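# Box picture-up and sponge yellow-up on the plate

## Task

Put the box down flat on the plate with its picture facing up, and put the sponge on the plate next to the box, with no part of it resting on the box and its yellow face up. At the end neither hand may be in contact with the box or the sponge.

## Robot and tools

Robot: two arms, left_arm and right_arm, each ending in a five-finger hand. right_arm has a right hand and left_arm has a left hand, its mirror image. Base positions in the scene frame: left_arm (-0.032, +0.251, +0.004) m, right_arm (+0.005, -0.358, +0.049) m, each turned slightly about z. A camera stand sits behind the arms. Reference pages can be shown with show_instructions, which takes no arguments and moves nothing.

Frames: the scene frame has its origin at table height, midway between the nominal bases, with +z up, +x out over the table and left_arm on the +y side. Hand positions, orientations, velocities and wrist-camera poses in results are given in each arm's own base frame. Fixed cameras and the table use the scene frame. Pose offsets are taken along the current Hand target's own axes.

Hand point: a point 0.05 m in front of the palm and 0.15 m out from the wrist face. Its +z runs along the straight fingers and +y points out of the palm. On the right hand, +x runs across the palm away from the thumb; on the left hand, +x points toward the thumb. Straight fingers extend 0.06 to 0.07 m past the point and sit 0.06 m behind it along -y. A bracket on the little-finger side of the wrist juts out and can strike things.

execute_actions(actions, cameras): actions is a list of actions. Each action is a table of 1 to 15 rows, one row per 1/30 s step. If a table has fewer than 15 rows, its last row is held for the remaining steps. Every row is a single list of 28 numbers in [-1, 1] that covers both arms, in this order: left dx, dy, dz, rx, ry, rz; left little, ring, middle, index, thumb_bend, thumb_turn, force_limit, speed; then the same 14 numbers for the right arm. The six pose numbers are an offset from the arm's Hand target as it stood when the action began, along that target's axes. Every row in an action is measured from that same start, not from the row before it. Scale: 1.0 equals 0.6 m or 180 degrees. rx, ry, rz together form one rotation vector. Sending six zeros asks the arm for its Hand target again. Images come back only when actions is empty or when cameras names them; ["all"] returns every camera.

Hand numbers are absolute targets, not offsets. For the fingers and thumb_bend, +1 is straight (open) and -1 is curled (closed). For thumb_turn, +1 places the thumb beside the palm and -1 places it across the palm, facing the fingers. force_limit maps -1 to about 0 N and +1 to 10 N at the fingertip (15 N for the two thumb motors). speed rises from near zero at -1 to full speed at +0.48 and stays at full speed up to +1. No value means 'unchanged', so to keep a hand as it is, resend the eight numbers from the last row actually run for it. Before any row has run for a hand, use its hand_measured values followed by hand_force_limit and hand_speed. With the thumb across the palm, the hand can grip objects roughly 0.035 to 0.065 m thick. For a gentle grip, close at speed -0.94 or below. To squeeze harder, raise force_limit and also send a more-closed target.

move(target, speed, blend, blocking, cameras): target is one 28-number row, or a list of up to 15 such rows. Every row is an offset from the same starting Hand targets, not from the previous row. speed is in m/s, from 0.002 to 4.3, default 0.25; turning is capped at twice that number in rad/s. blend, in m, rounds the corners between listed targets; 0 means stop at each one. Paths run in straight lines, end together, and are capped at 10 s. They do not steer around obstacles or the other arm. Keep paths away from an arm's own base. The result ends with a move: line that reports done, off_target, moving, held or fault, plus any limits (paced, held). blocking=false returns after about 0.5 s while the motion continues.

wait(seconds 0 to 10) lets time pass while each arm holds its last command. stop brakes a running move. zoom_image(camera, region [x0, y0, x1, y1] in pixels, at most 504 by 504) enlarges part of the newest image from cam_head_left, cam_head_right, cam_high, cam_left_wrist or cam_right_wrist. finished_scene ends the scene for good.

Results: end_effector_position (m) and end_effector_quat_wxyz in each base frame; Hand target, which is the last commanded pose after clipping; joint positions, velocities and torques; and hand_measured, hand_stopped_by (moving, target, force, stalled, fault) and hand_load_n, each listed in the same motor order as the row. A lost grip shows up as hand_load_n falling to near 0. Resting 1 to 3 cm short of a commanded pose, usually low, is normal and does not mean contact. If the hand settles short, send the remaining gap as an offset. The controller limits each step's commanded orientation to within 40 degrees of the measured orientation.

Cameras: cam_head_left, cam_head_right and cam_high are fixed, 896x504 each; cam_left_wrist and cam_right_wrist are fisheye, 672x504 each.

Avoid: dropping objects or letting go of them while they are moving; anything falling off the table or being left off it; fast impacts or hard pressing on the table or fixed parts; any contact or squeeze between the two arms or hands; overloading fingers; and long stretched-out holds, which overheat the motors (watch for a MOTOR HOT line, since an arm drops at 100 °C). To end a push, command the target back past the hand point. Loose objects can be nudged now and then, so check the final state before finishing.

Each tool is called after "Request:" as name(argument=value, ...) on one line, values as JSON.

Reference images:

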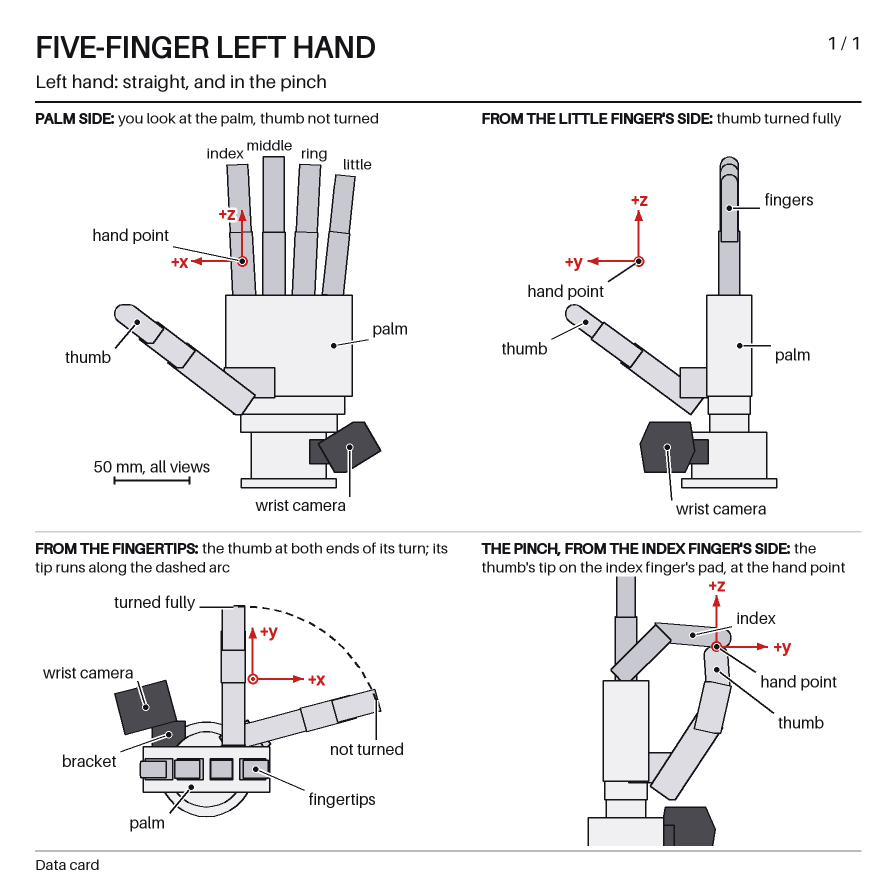

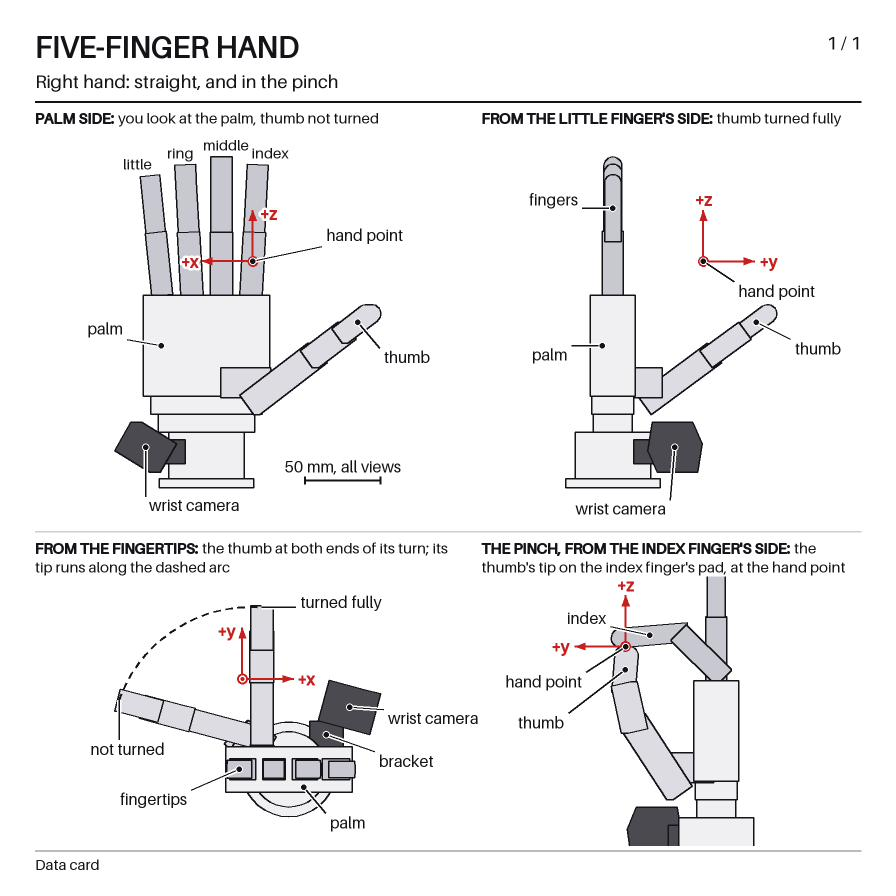

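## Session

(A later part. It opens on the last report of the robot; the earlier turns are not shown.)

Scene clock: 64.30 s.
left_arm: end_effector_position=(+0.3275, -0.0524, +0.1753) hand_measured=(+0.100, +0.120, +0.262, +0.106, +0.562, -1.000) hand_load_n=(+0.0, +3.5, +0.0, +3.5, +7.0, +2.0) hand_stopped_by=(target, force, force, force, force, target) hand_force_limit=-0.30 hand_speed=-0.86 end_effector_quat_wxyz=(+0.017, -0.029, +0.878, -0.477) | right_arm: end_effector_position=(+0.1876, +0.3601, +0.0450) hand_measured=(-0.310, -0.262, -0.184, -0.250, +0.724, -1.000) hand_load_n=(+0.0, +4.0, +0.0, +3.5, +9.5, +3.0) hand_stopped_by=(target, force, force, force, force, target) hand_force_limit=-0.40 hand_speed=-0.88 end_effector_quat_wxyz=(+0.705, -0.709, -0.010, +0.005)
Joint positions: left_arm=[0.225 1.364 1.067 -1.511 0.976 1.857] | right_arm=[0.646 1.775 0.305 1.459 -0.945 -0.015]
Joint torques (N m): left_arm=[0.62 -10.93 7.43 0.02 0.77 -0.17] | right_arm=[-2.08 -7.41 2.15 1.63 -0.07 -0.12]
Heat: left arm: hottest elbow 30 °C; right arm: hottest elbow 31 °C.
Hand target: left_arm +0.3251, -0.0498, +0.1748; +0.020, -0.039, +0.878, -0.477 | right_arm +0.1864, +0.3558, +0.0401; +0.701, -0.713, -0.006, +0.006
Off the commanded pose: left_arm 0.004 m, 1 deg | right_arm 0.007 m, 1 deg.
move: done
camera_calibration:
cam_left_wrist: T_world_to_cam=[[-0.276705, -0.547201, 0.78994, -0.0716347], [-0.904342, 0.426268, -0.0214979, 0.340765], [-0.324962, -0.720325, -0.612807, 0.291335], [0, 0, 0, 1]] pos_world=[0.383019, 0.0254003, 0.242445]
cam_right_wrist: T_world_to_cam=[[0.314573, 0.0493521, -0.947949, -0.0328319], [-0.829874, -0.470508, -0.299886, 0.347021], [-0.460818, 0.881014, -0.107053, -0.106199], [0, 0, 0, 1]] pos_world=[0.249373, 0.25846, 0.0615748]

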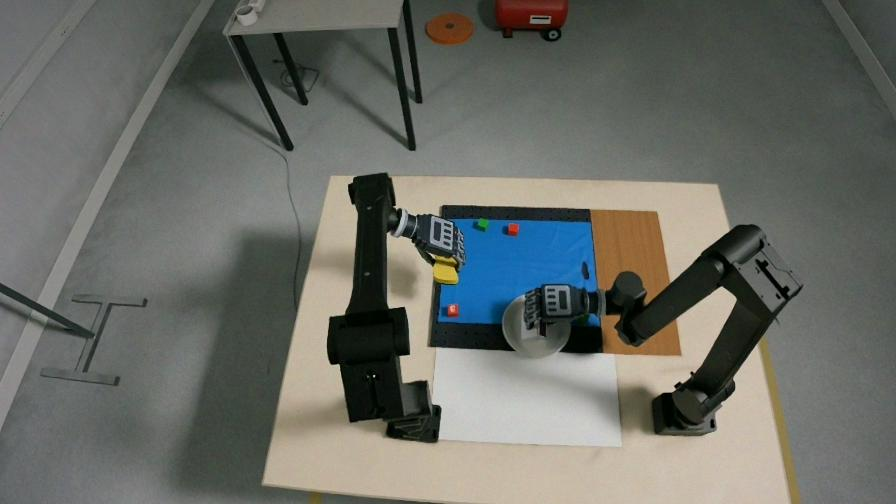

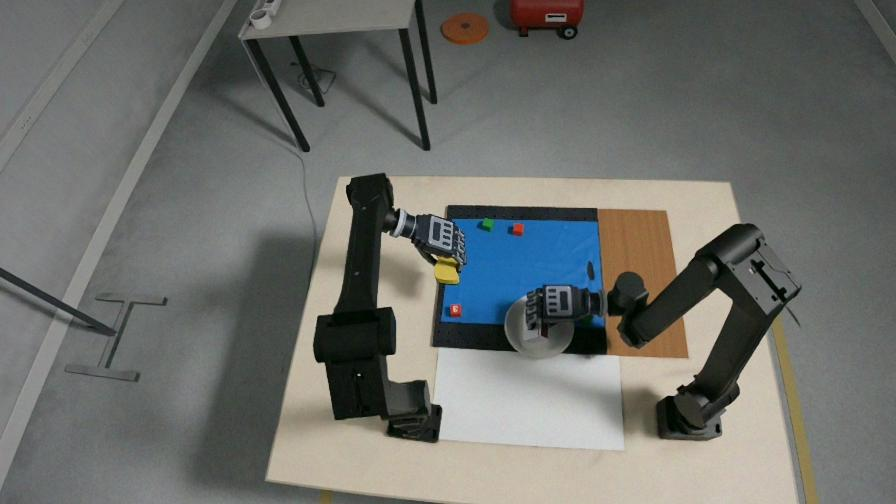

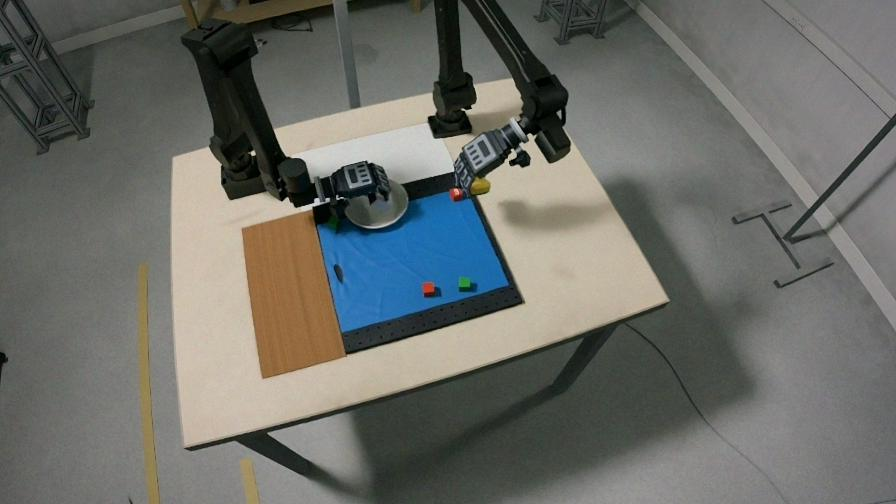

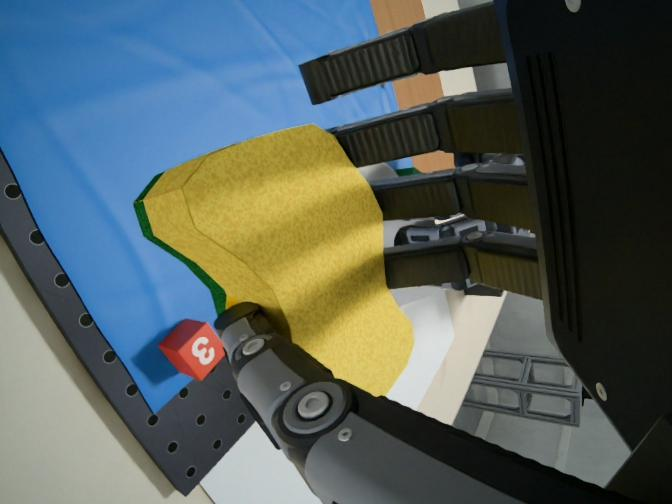

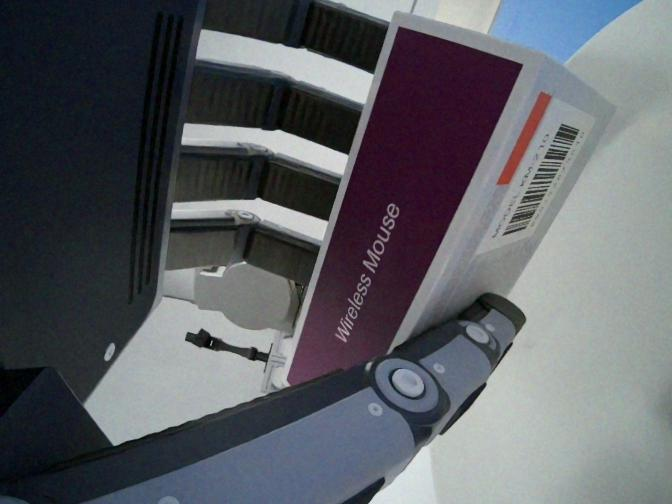

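Request:
move(target=[0,0,0,0,0,0,0.1,0.1,0.1,0.1,0.2,-1,-0.3,-0.86,0,0.03,0.004,0,0,0,-0.31,-0.31,-0.31,-0.31,0.0,-1,-0.4,-0.88], speed=0.05, cameras=["all"])

Request:
zoom_image(camera="cam_head_left", region=[470, 250, 600, 370])

Request:
zoom_image(camera="cam_high", region=[330, 140, 440, 240])

Scene clock: 66.10 s.
left_arm: end_effector_position=(+0.3275, -0.0524, +0.1753) hand_measured=(+0.100, +0.120, +0.262, +0.106, +0.562, -1.000) hand_load_n=(+0.0, +3.0, +0.0, +3.5, +6.5, +2.0) hand_stopped_by=(target, force, force, force, force, target) hand_force_limit=-0.30 hand_speed=-0.86 end_effector_quat_wxyz=(+0.016, -0.029, +0.878, -0.477) | right_arm: end_effector_position=(+0.1845, +0.3575, +0.0249) hand_measured=(-0.310, -0.262, -0.184, -0.250, +0.724, -1.000) hand_load_n=(+0.0, +4.0, +0.0, +4.0, +9.5, +3.0) hand_stopped_by=(target, force, force, force, force, target) hand_force_limit=-0.40 hand_speed=-0.88 end_effector_quat_wxyz=(+0.700, -0.714, -0.005, +0.010)
Joint positions: left_arm=[0.225 1.364 1.067 -1.511 0.976 1.856] | right_arm=[0.646 1.864 0.305 1.524 -0.945 -0.021]
Joint torques (N m): left_arm=[0.67 -10.58 7.45 -0.02 0.77 -0.23] | right_arm=[-1.49 -6.83 2.35 2.73 0.15 -0.11]
Heat: left arm: hottest elbow 30 °C; right arm: hottest elbow 31 °C.
Hand target: left_arm +0.3251, -0.0498, +0.1748; +0.020, -0.039, +0.878, -0.477 | right_arm +0.1864, +0.3579, +0.0221; +0.701, -0.713, -0.006, +0.006
Off the commanded pose: left_arm 0.004 m, 1 deg | right_arm 0.003 m, 0 deg.
move: done
camera_calibration:
cam_left_wrist: T_world_to_cam=[[-0.275977, -0.54722, 0.790181, -0.0719161], [-0.904528, 0.425899, -0.0209684, 0.340675], [-0.325063, -0.720528, -0.612514, 0.29138], [0, 0, 0, 1]] pos_world=[0.383019, 0.0255005, 0.242445]
cam_right_wrist: T_world_to_cam=[[0.301732, 0.0356768, -0.952725, -0.0434994], [-0.833774, -0.474752, -0.281838, 0.33903], [-0.462363, 0.879396, -0.113501, -0.106486], [0, 0, 0, 1]] pos_world=[0.246564, 0.25615, 0.0420221]

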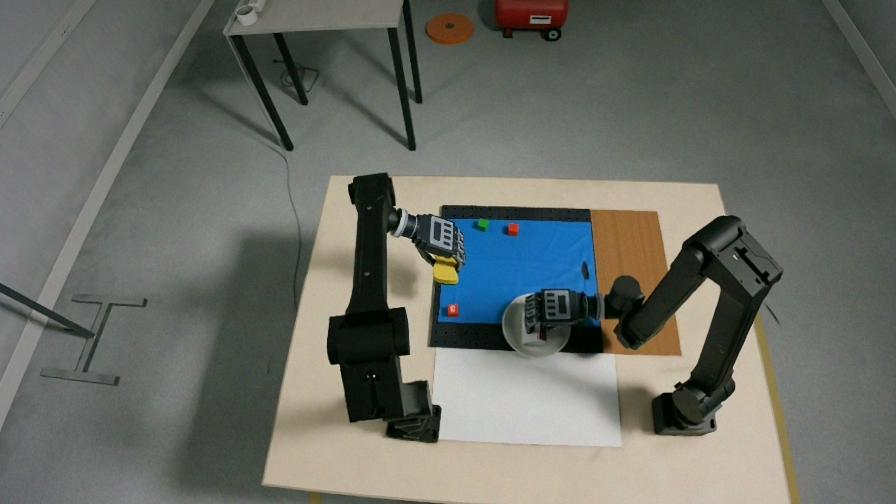

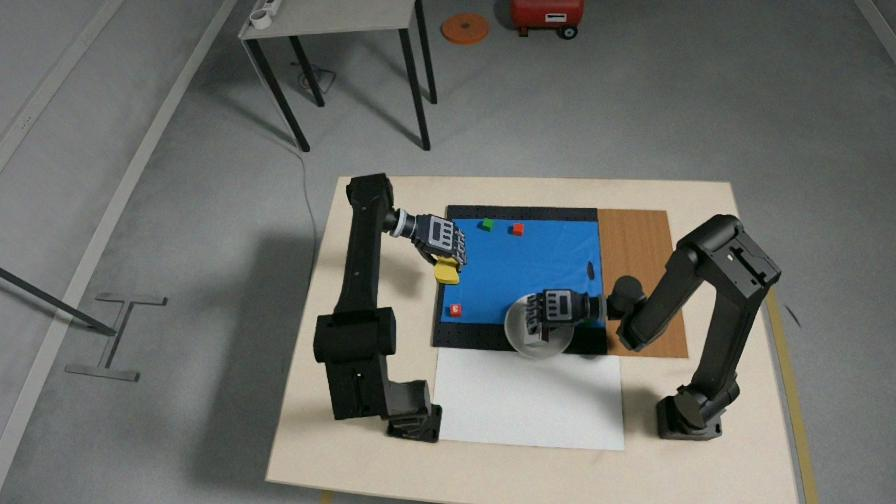

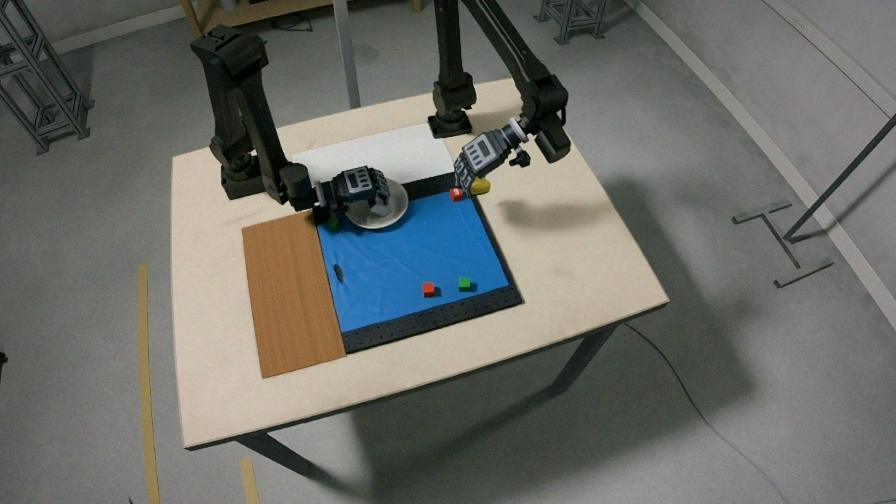

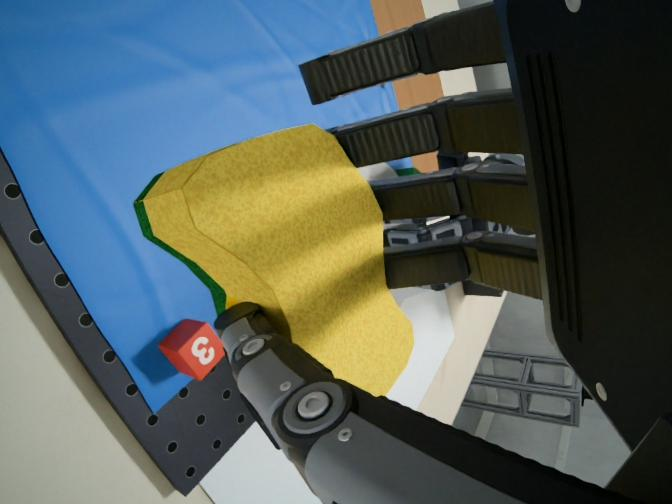

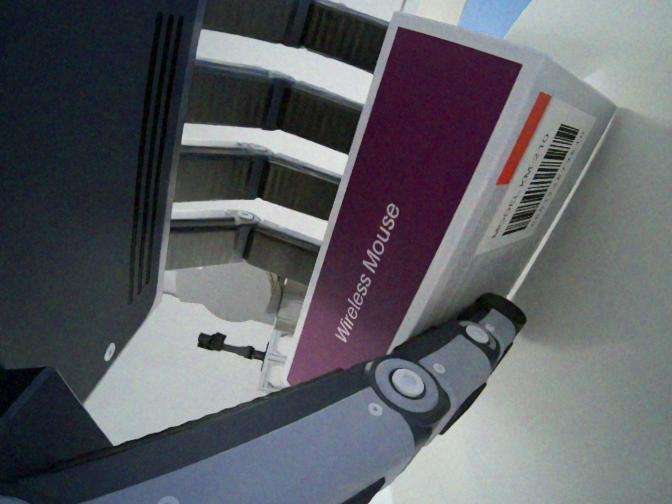

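Scaled by 3.877.

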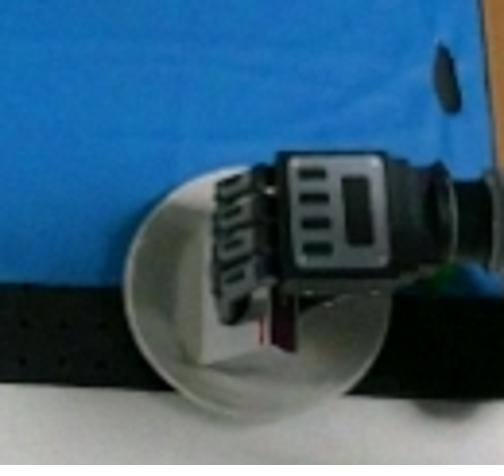

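Scaled by 4.582.

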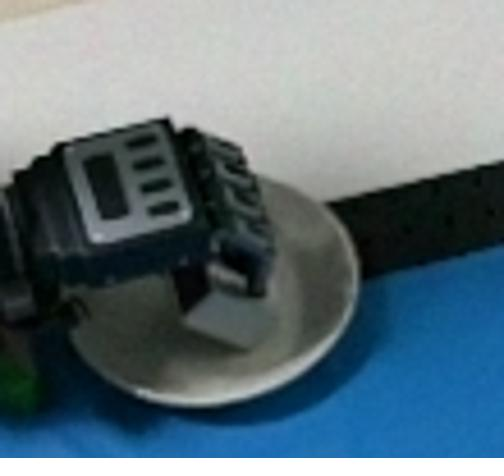

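Request:
move(target=[0,0,0,0,0,0,0.1,0.1,0.1,0.1,0.2,-1,-0.3,-0.86,0,0.012,0,0,0,0,-0.31,-0.31,-0.31,-0.31,0.0,-1,-0.4,-0.88], speed=0.04, cameras=["cam_head_left","cam_high","cam_right_wrist"])

Request:
zoom_image(camera="cam_high", region=[330, 140, 440, 240])

Scene clock: 67.17 s.
left_arm: end_effector_position=(+0.3275, -0.0524, +0.1753) hand_measured=(+0.100, +0.120, +0.262, +0.106, +0.562, -1.000) hand_load_n=(+0.0, +3.5, +0.0, +3.5, +7.0, +2.5) hand_stopped_by=(target, force, force, force, force, target) hand_force_limit=-0.30 hand_speed=-0.86 end_effector_quat_wxyz=(+0.016, -0.029, +0.878, -0.477) | right_arm: end_effector_position=(+0.1848, +0.3577, +0.0239) hand_measured=(-0.310, -0.262, -0.184, -0.250, +0.724, -1.000) hand_load_n=(+0.0, +4.0, +0.0, +3.5, +9.0, +3.5) hand_stopped_by=(target, force, force, force, force, target) hand_force_limit=-0.40 hand_speed=-0.88 end_effector_quat_wxyz=(+0.704, -0.710, -0.010, +0.004)
Joint positions: left_arm=[0.225 1.364 1.067 -1.511 0.976 1.856] | right_arm=[0.646 1.887 0.305 1.568 -0.945 -0.021]
Joint torques (N m): left_arm=[0.79 -10.81 7.49 0.09 0.79 -0.22] | right_arm=[-1.55 -6.01 2.47 2.04 0.15 -0.13]
Heat: left arm: hottest elbow 30 °C; right arm: hottest elbow 31 °C.
Hand target: left_arm +0.3251, -0.0498, +0.1748; +0.020, -0.039, +0.878, -0.477 | right_arm +0.1864, +0.3578, +0.0149; +0.701, -0.713, -0.006, +0.006
Off the commanded pose: left_arm 0.004 m, 1 deg | right_arm 0.009 m, 1 deg.
joint sent to its limit (right arm) — joint 4 (wrist pitch), upper limit. The joint targets still meet the commanded pose.
move: done
camera_calibration:
cam_right_wrist: T_world_to_cam=[[0.31649, 0.0470348, -0.947429, -0.0514091], [-0.829249, -0.471276, -0.300408, 0.337364], [-0.46063, 0.880731, -0.110151, -0.10758], [0, 0, 0, 1]] pos_world=[0.246475, 0.256158, 0.0407905]
Images, in order (width x height): cam_head_left 896x504, cam_high 896x504, cam_right_wrist 672x504.

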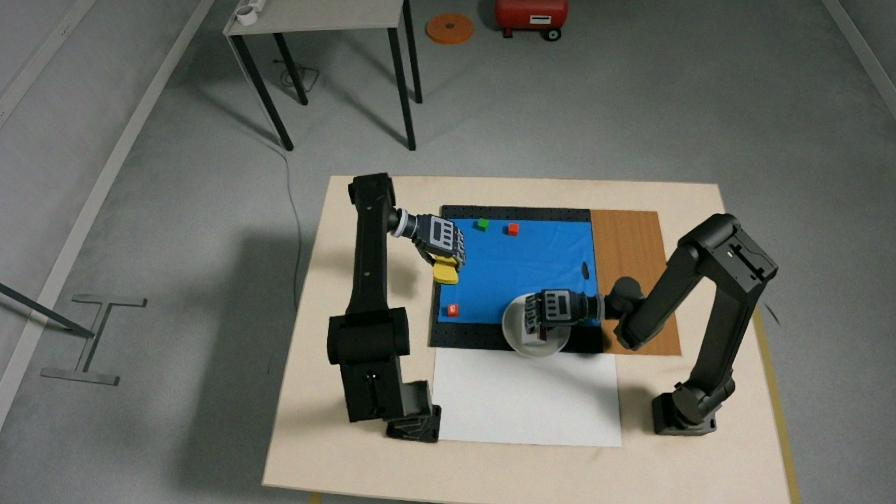

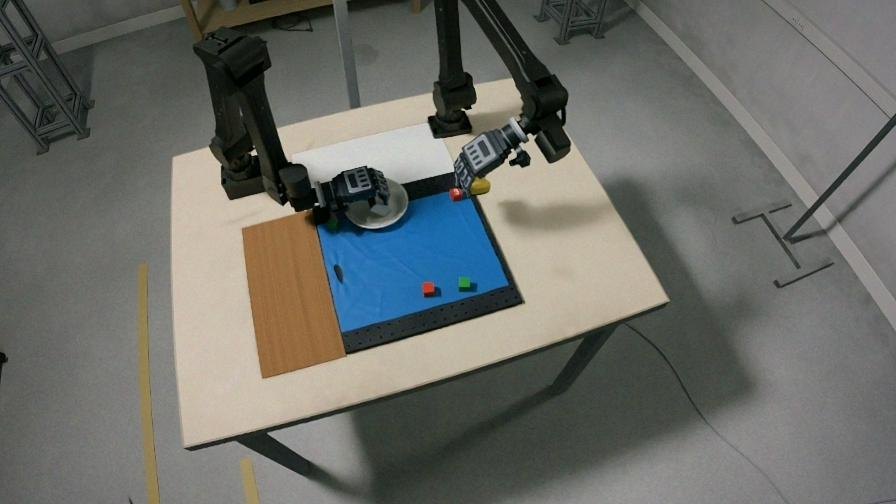

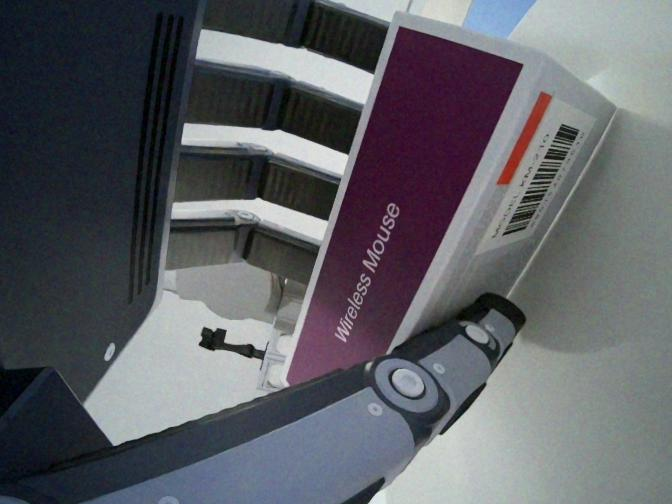

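Scaled by 4.582.

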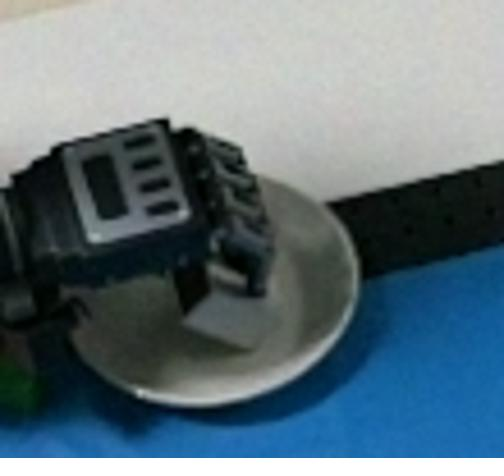

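Request:
move(target=[0,0,0,0,0,0,0.1,0.1,0.1,0.1,0.2,-1,-0.3,-0.86,0,-0.009,0,0,0,0,0.3,0.3,0.3,0.3,1.0,-1,-0.4,-0.8], speed=0.04, cameras=["cam_head_left","cam_high","cam_right_wrist"])

Request:
zoom_image(camera="cam_high", region=[330, 140, 440, 240])

Request:
zoom_image(camera="cam_head_left", region=[470, 250, 600, 370])

Scene clock: 69.10 s.
left_arm: end_effector_position=(+0.3275, -0.0524, +0.1753) hand_measured=(+0.100, +0.120, +0.262, +0.106, +0.562, -1.000) hand_load_n=(+0.0, +3.5, +0.0, +4.0, +6.5, +2.0) hand_stopped_by=(target, force, force, force, force, target) hand_force_limit=-0.30 hand_speed=-0.86 end_effector_quat_wxyz=(+0.016, -0.029, +0.878, -0.477) | right_arm: end_effector_position=(+0.1856, +0.3584, +0.0245) hand_measured=(+0.300, +0.300, +0.300, +0.300, +0.996, -1.000) hand_load_n=(-0.5, +0.0, +0.0, +0.0, -4.5, +0.0) hand_stopped_by=(target, target, target, target, target, target) hand_force_limit=-0.40 hand_speed=-0.80 end_effector_quat_wxyz=(+0.704, -0.710, -0.010, +0.004)
Joint positions: left_arm=[0.225 1.364 1.067 -1.511 0.976 1.856] | right_arm=[0.646 1.885 0.308 1.563 -0.945 -0.019]
Joint torques (N m): left_arm=[0.62 -10.46 7.41 0.06 0.77 -0.22] | right_arm=[-1.55 -7.77 2.09 1.43 0.17 -0.11]
Heat: left arm: hottest elbow 30 °C; right arm: hottest elbow 31 °C.
Hand target: left_arm +0.3251, -0.0498, +0.1748; +0.020, -0.039, +0.878, -0.477 | right_arm +0.1864, +0.3579, +0.0203; +0.701, -0.713, -0.006, +0.006
Off the commanded pose: left_arm 0.004 m, 1 deg | right_arm 0.004 m, 1 deg.
move: done
camera_calibration:
cam_right_wrist: T_world_to_cam=[[0.315876, 0.0475906, -0.947606, -0.0511456], [-0.829267, -0.471438, -0.300105, 0.338655], [-0.46102, 0.880614, -0.109451, -0.107619], [0, 0, 0, 1]] pos_world=[0.247376, 0.256859, 0.0413871]
Images, in order (width x height): cam_head_left 896x504, cam_high 896x504, cam_right_wrist 672x504.

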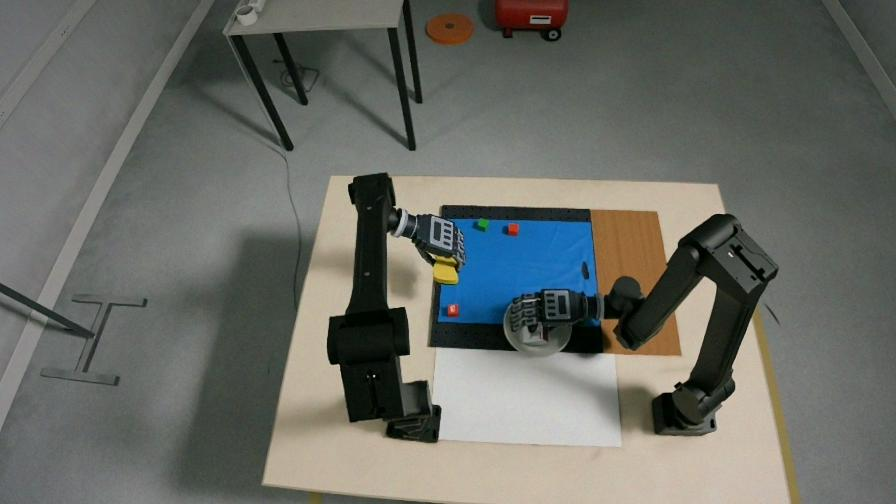

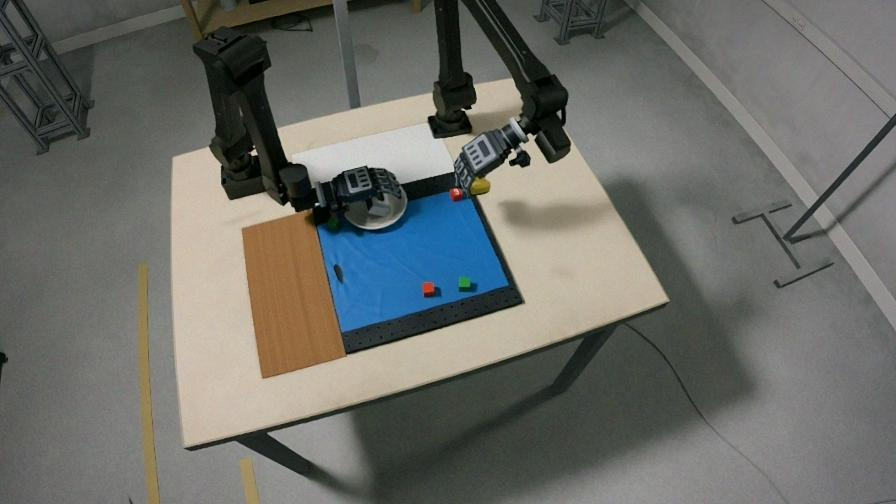

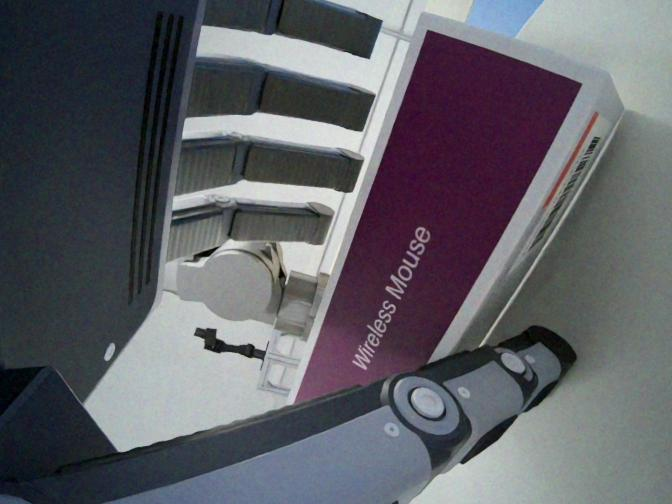

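Scaled by 4.582.

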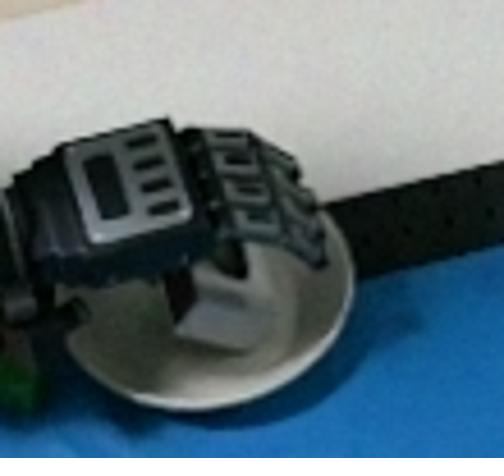

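Scaled by 3.877.

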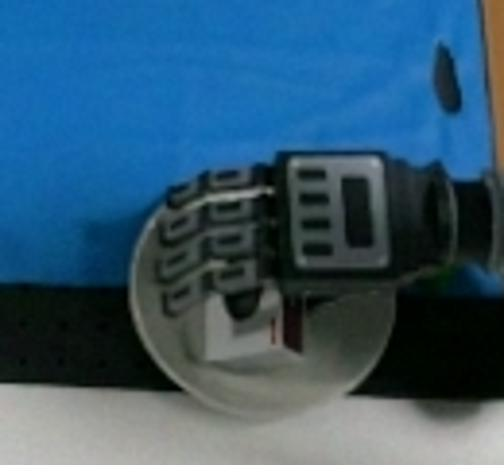

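Request:
move(target=[0,0,0,0,0,0,0.1,0.1,0.1,0.1,0.2,-1,-0.3,-0.86,0,-0.0078,-0.055,0,0,0,0.4,0.4,0.4,0.4,0.99,-1,-0.4,-0.8], speed=0.05, cameras=["cam_head_left","cam_high","cam_right_wrist"])

Request:
zoom_image(camera="cam_high", region=[330, 140, 440, 240])

Request:
zoom_image(camera="cam_head_left", region=[470, 250, 600, 370])

Scene clock: 70.47 s.
left_arm: end_effector_position=(+0.3275, -0.0524, +0.1753) hand_measured=(+0.100, +0.120, +0.262, +0.106, +0.562, -1.000) hand_load_n=(+0.0, +3.5, +0.5, +3.5, +6.5, +2.0) hand_stopped_by=(target, force, force, force, force, target) hand_force_limit=-0.30 hand_speed=-0.86 end_effector_quat_wxyz=(+0.016, -0.029, +0.878, -0.477) | right_arm: end_effector_position=(+0.1881, +0.3298, +0.0242) hand_measured=(+0.400, +0.400, +0.400, +0.400, +0.988, -1.000) hand_load_n=(+0.0, -0.5, +0.0, +0.0, -2.5, -0.5) hand_stopped_by=(target, target, target, target, target, target) hand_force_limit=-0.40 hand_speed=-0.80 end_effector_quat_wxyz=(+0.701, -0.713, -0.005, +0.012)
Joint positions: left_arm=[0.225 1.364 1.067 -1.511 0.976 1.856] | right_arm=[0.552 1.872 0.274 1.563 -1.041 -0.019]
Joint torques (N m): left_arm=[0.73 -10.7 7.43 0.03 0.78 -0.23] | right_arm=[-2.08 -8.53 0.57 2.03 -0.11 -0.16]
Heat: left arm: hottest elbow 30 °C; right arm: hottest elbow 31 °C.
Hand target: left_arm +0.3251, -0.0498, +0.1748; +0.020, -0.039, +0.878, -0.477 | right_arm +0.1868, +0.3250, +0.0255; +0.701, -0.713, -0.006, +0.006
Off the commanded pose: left_arm 0.004 m, 1 deg | right_arm 0.005 m, 1 deg.
move: done
camera_calibration:
cam_right_wrist: T_world_to_cam=[[0.298399, 0.0390518, -0.953642, -0.0446305], [-0.833523, -0.476096, -0.280309, 0.328973], [-0.464971, 0.878526, -0.109516, -0.0798963], [0, 0, 0, 1]] pos_world=[0.250374, 0.228556, 0.0409026]
Images, in order (width x height): cam_head_left 896x504, cam_high 896x504, cam_right_wrist 672x504.

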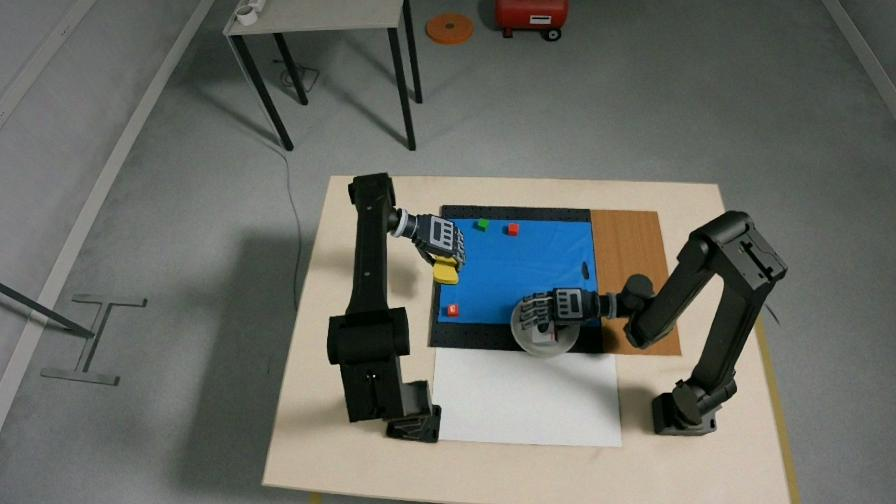

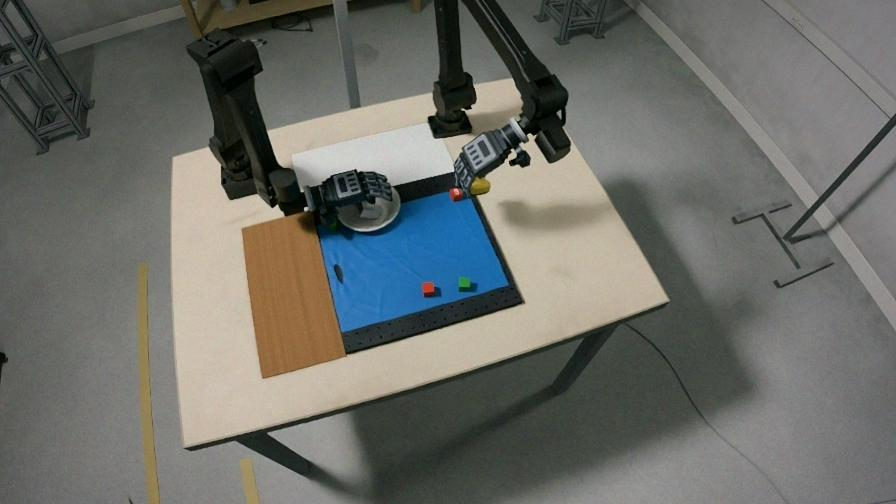

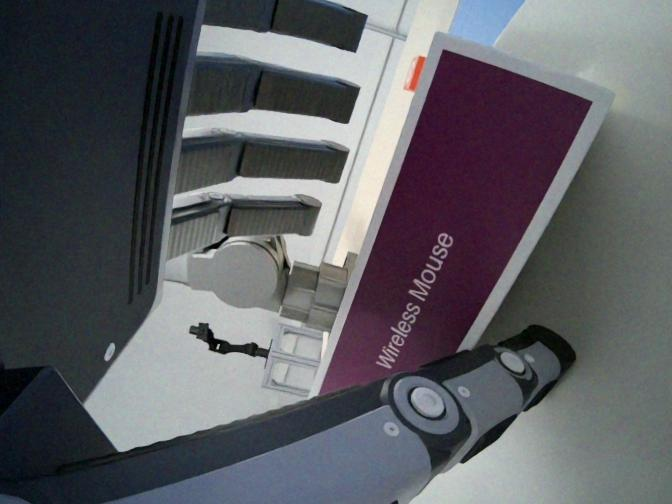

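Scaled by 4.582.

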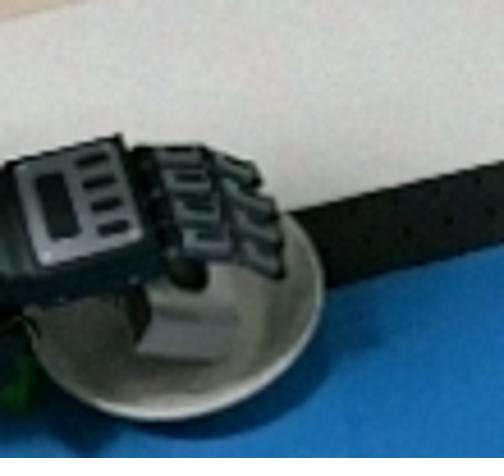

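Scaled by 3.877.

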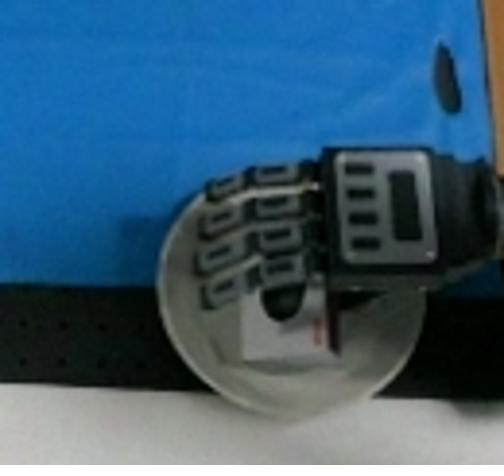

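Request:
move(target=[[0,0,0,0,0,0,0.1,0.1,0.1,0.1,0.2,-1,-0.3,-0.86,0,-0.015,0,0,0,0,0.4,0.4,0.4,0.4,0.88,-1,-0.2,-0.8],[0,0,0,0,0,0,0.1,0.1,0.1,0.1,0.2,-1,-0.3,-0.86,0,-0.015,-0.05,0,0,0,0.4,0.4,0.4,0.4,0.88,-1,-0.2,-0.8]], speed=0.06, cameras=["cam_head_left","cam_high","cam_right_wrist"])

Request:
zoom_image(camera="cam_high", region=[330, 140, 440, 240])

Request:
zoom_image(camera="cam_head_left", region=[470, 250, 600, 370])

Scene clock: 72.77 s.
left_arm: end_effector_position=(+0.3275, -0.0524, +0.1753) hand_measured=(+0.100, +0.120, +0.262, +0.106, +0.562, -1.000) hand_load_n=(+0.0, +3.0, +0.0, +3.5, +7.0, +2.0) hand_stopped_by=(target, force, force, force, force, target) hand_force_limit=-0.30 hand_speed=-0.86 end_effector_quat_wxyz=(+0.016, -0.029, +0.878, -0.477) | right_arm: end_effector_position=(+0.1872, +0.2976, +0.0303) hand_measured=(+0.400, +0.400, +0.400, +0.400, +0.880, -1.000) hand_load_n=(+0.0, +0.0, +0.0, +0.0, +0.0, +0.0) hand_stopped_by=(target, target, target, target, target, target) hand_force_limit=-0.20 hand_speed=-0.80 end_effector_quat_wxyz=(+0.698, -0.716, +0.002, +0.017)
Joint positions: left_arm=[0.225 1.364 1.067 -1.511 0.976 1.856] | right_arm=[0.443 1.817 0.229 1.527 -1.148 -0.03]
Joint torques (N m): left_arm=[0.73 -10.75 7.47 0.03 0.78 -0.24] | right_arm=[-2.02 -8.41 0.92 2.21 -0.11 -0.14]
Heat: left arm: hottest elbow 30 °C; right arm: hottest elbow 30 °C.
Hand target: left_arm +0.3251, -0.0498, +0.1748; +0.020, -0.039, +0.878, -0.477 | right_arm +0.1874, +0.2952, +0.0350; +0.701, -0.713, -0.006, +0.006
Off the commanded pose: left_arm 0.004 m, 1 deg | right_arm 0.005 m, 2 deg.
move: done
camera_calibration:
cam_right_wrist: T_world_to_cam=[[0.283304, 0.0304616, -0.958546, -0.0318023], [-0.83905, -0.476196, -0.26312, 0.315155], [-0.464471, 0.878812, -0.10935, -0.0514352], [0, 0, 0, 1]] pos_world=[0.249551, 0.196246, 0.0468152]
Images, in order (width x height): cam_head_left 896x504, cam_high 896x504, cam_right_wrist 672x504.

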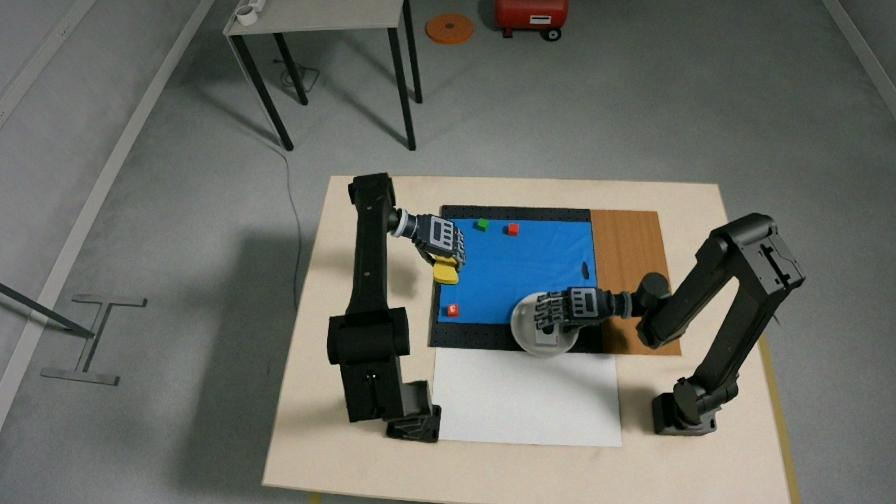

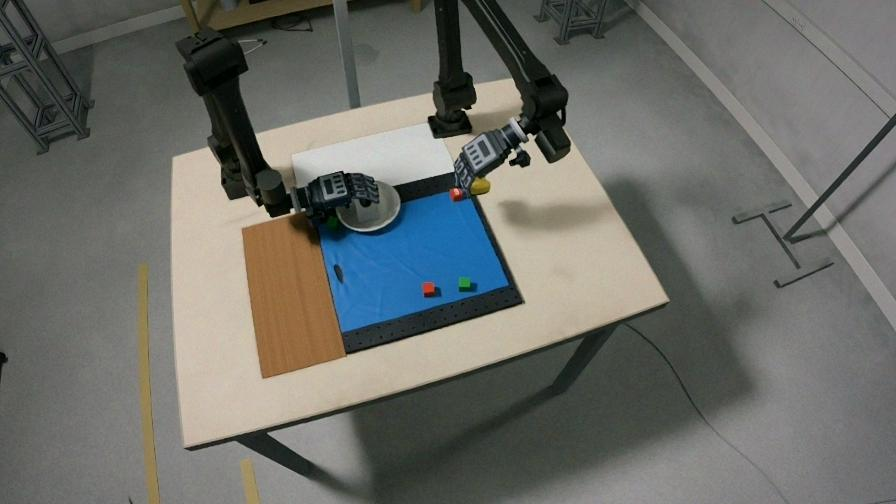

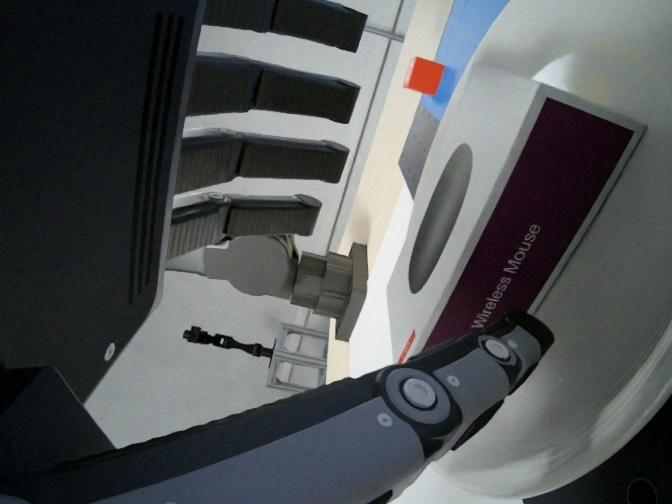

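Scaled by 4.582.

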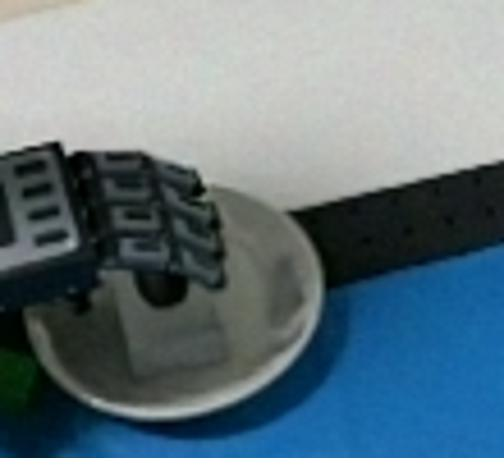

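Scaled by 3.877.

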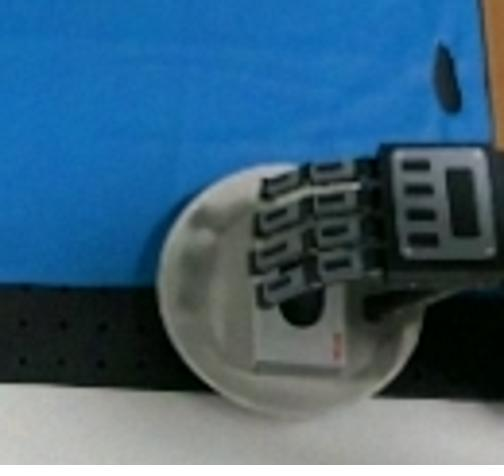

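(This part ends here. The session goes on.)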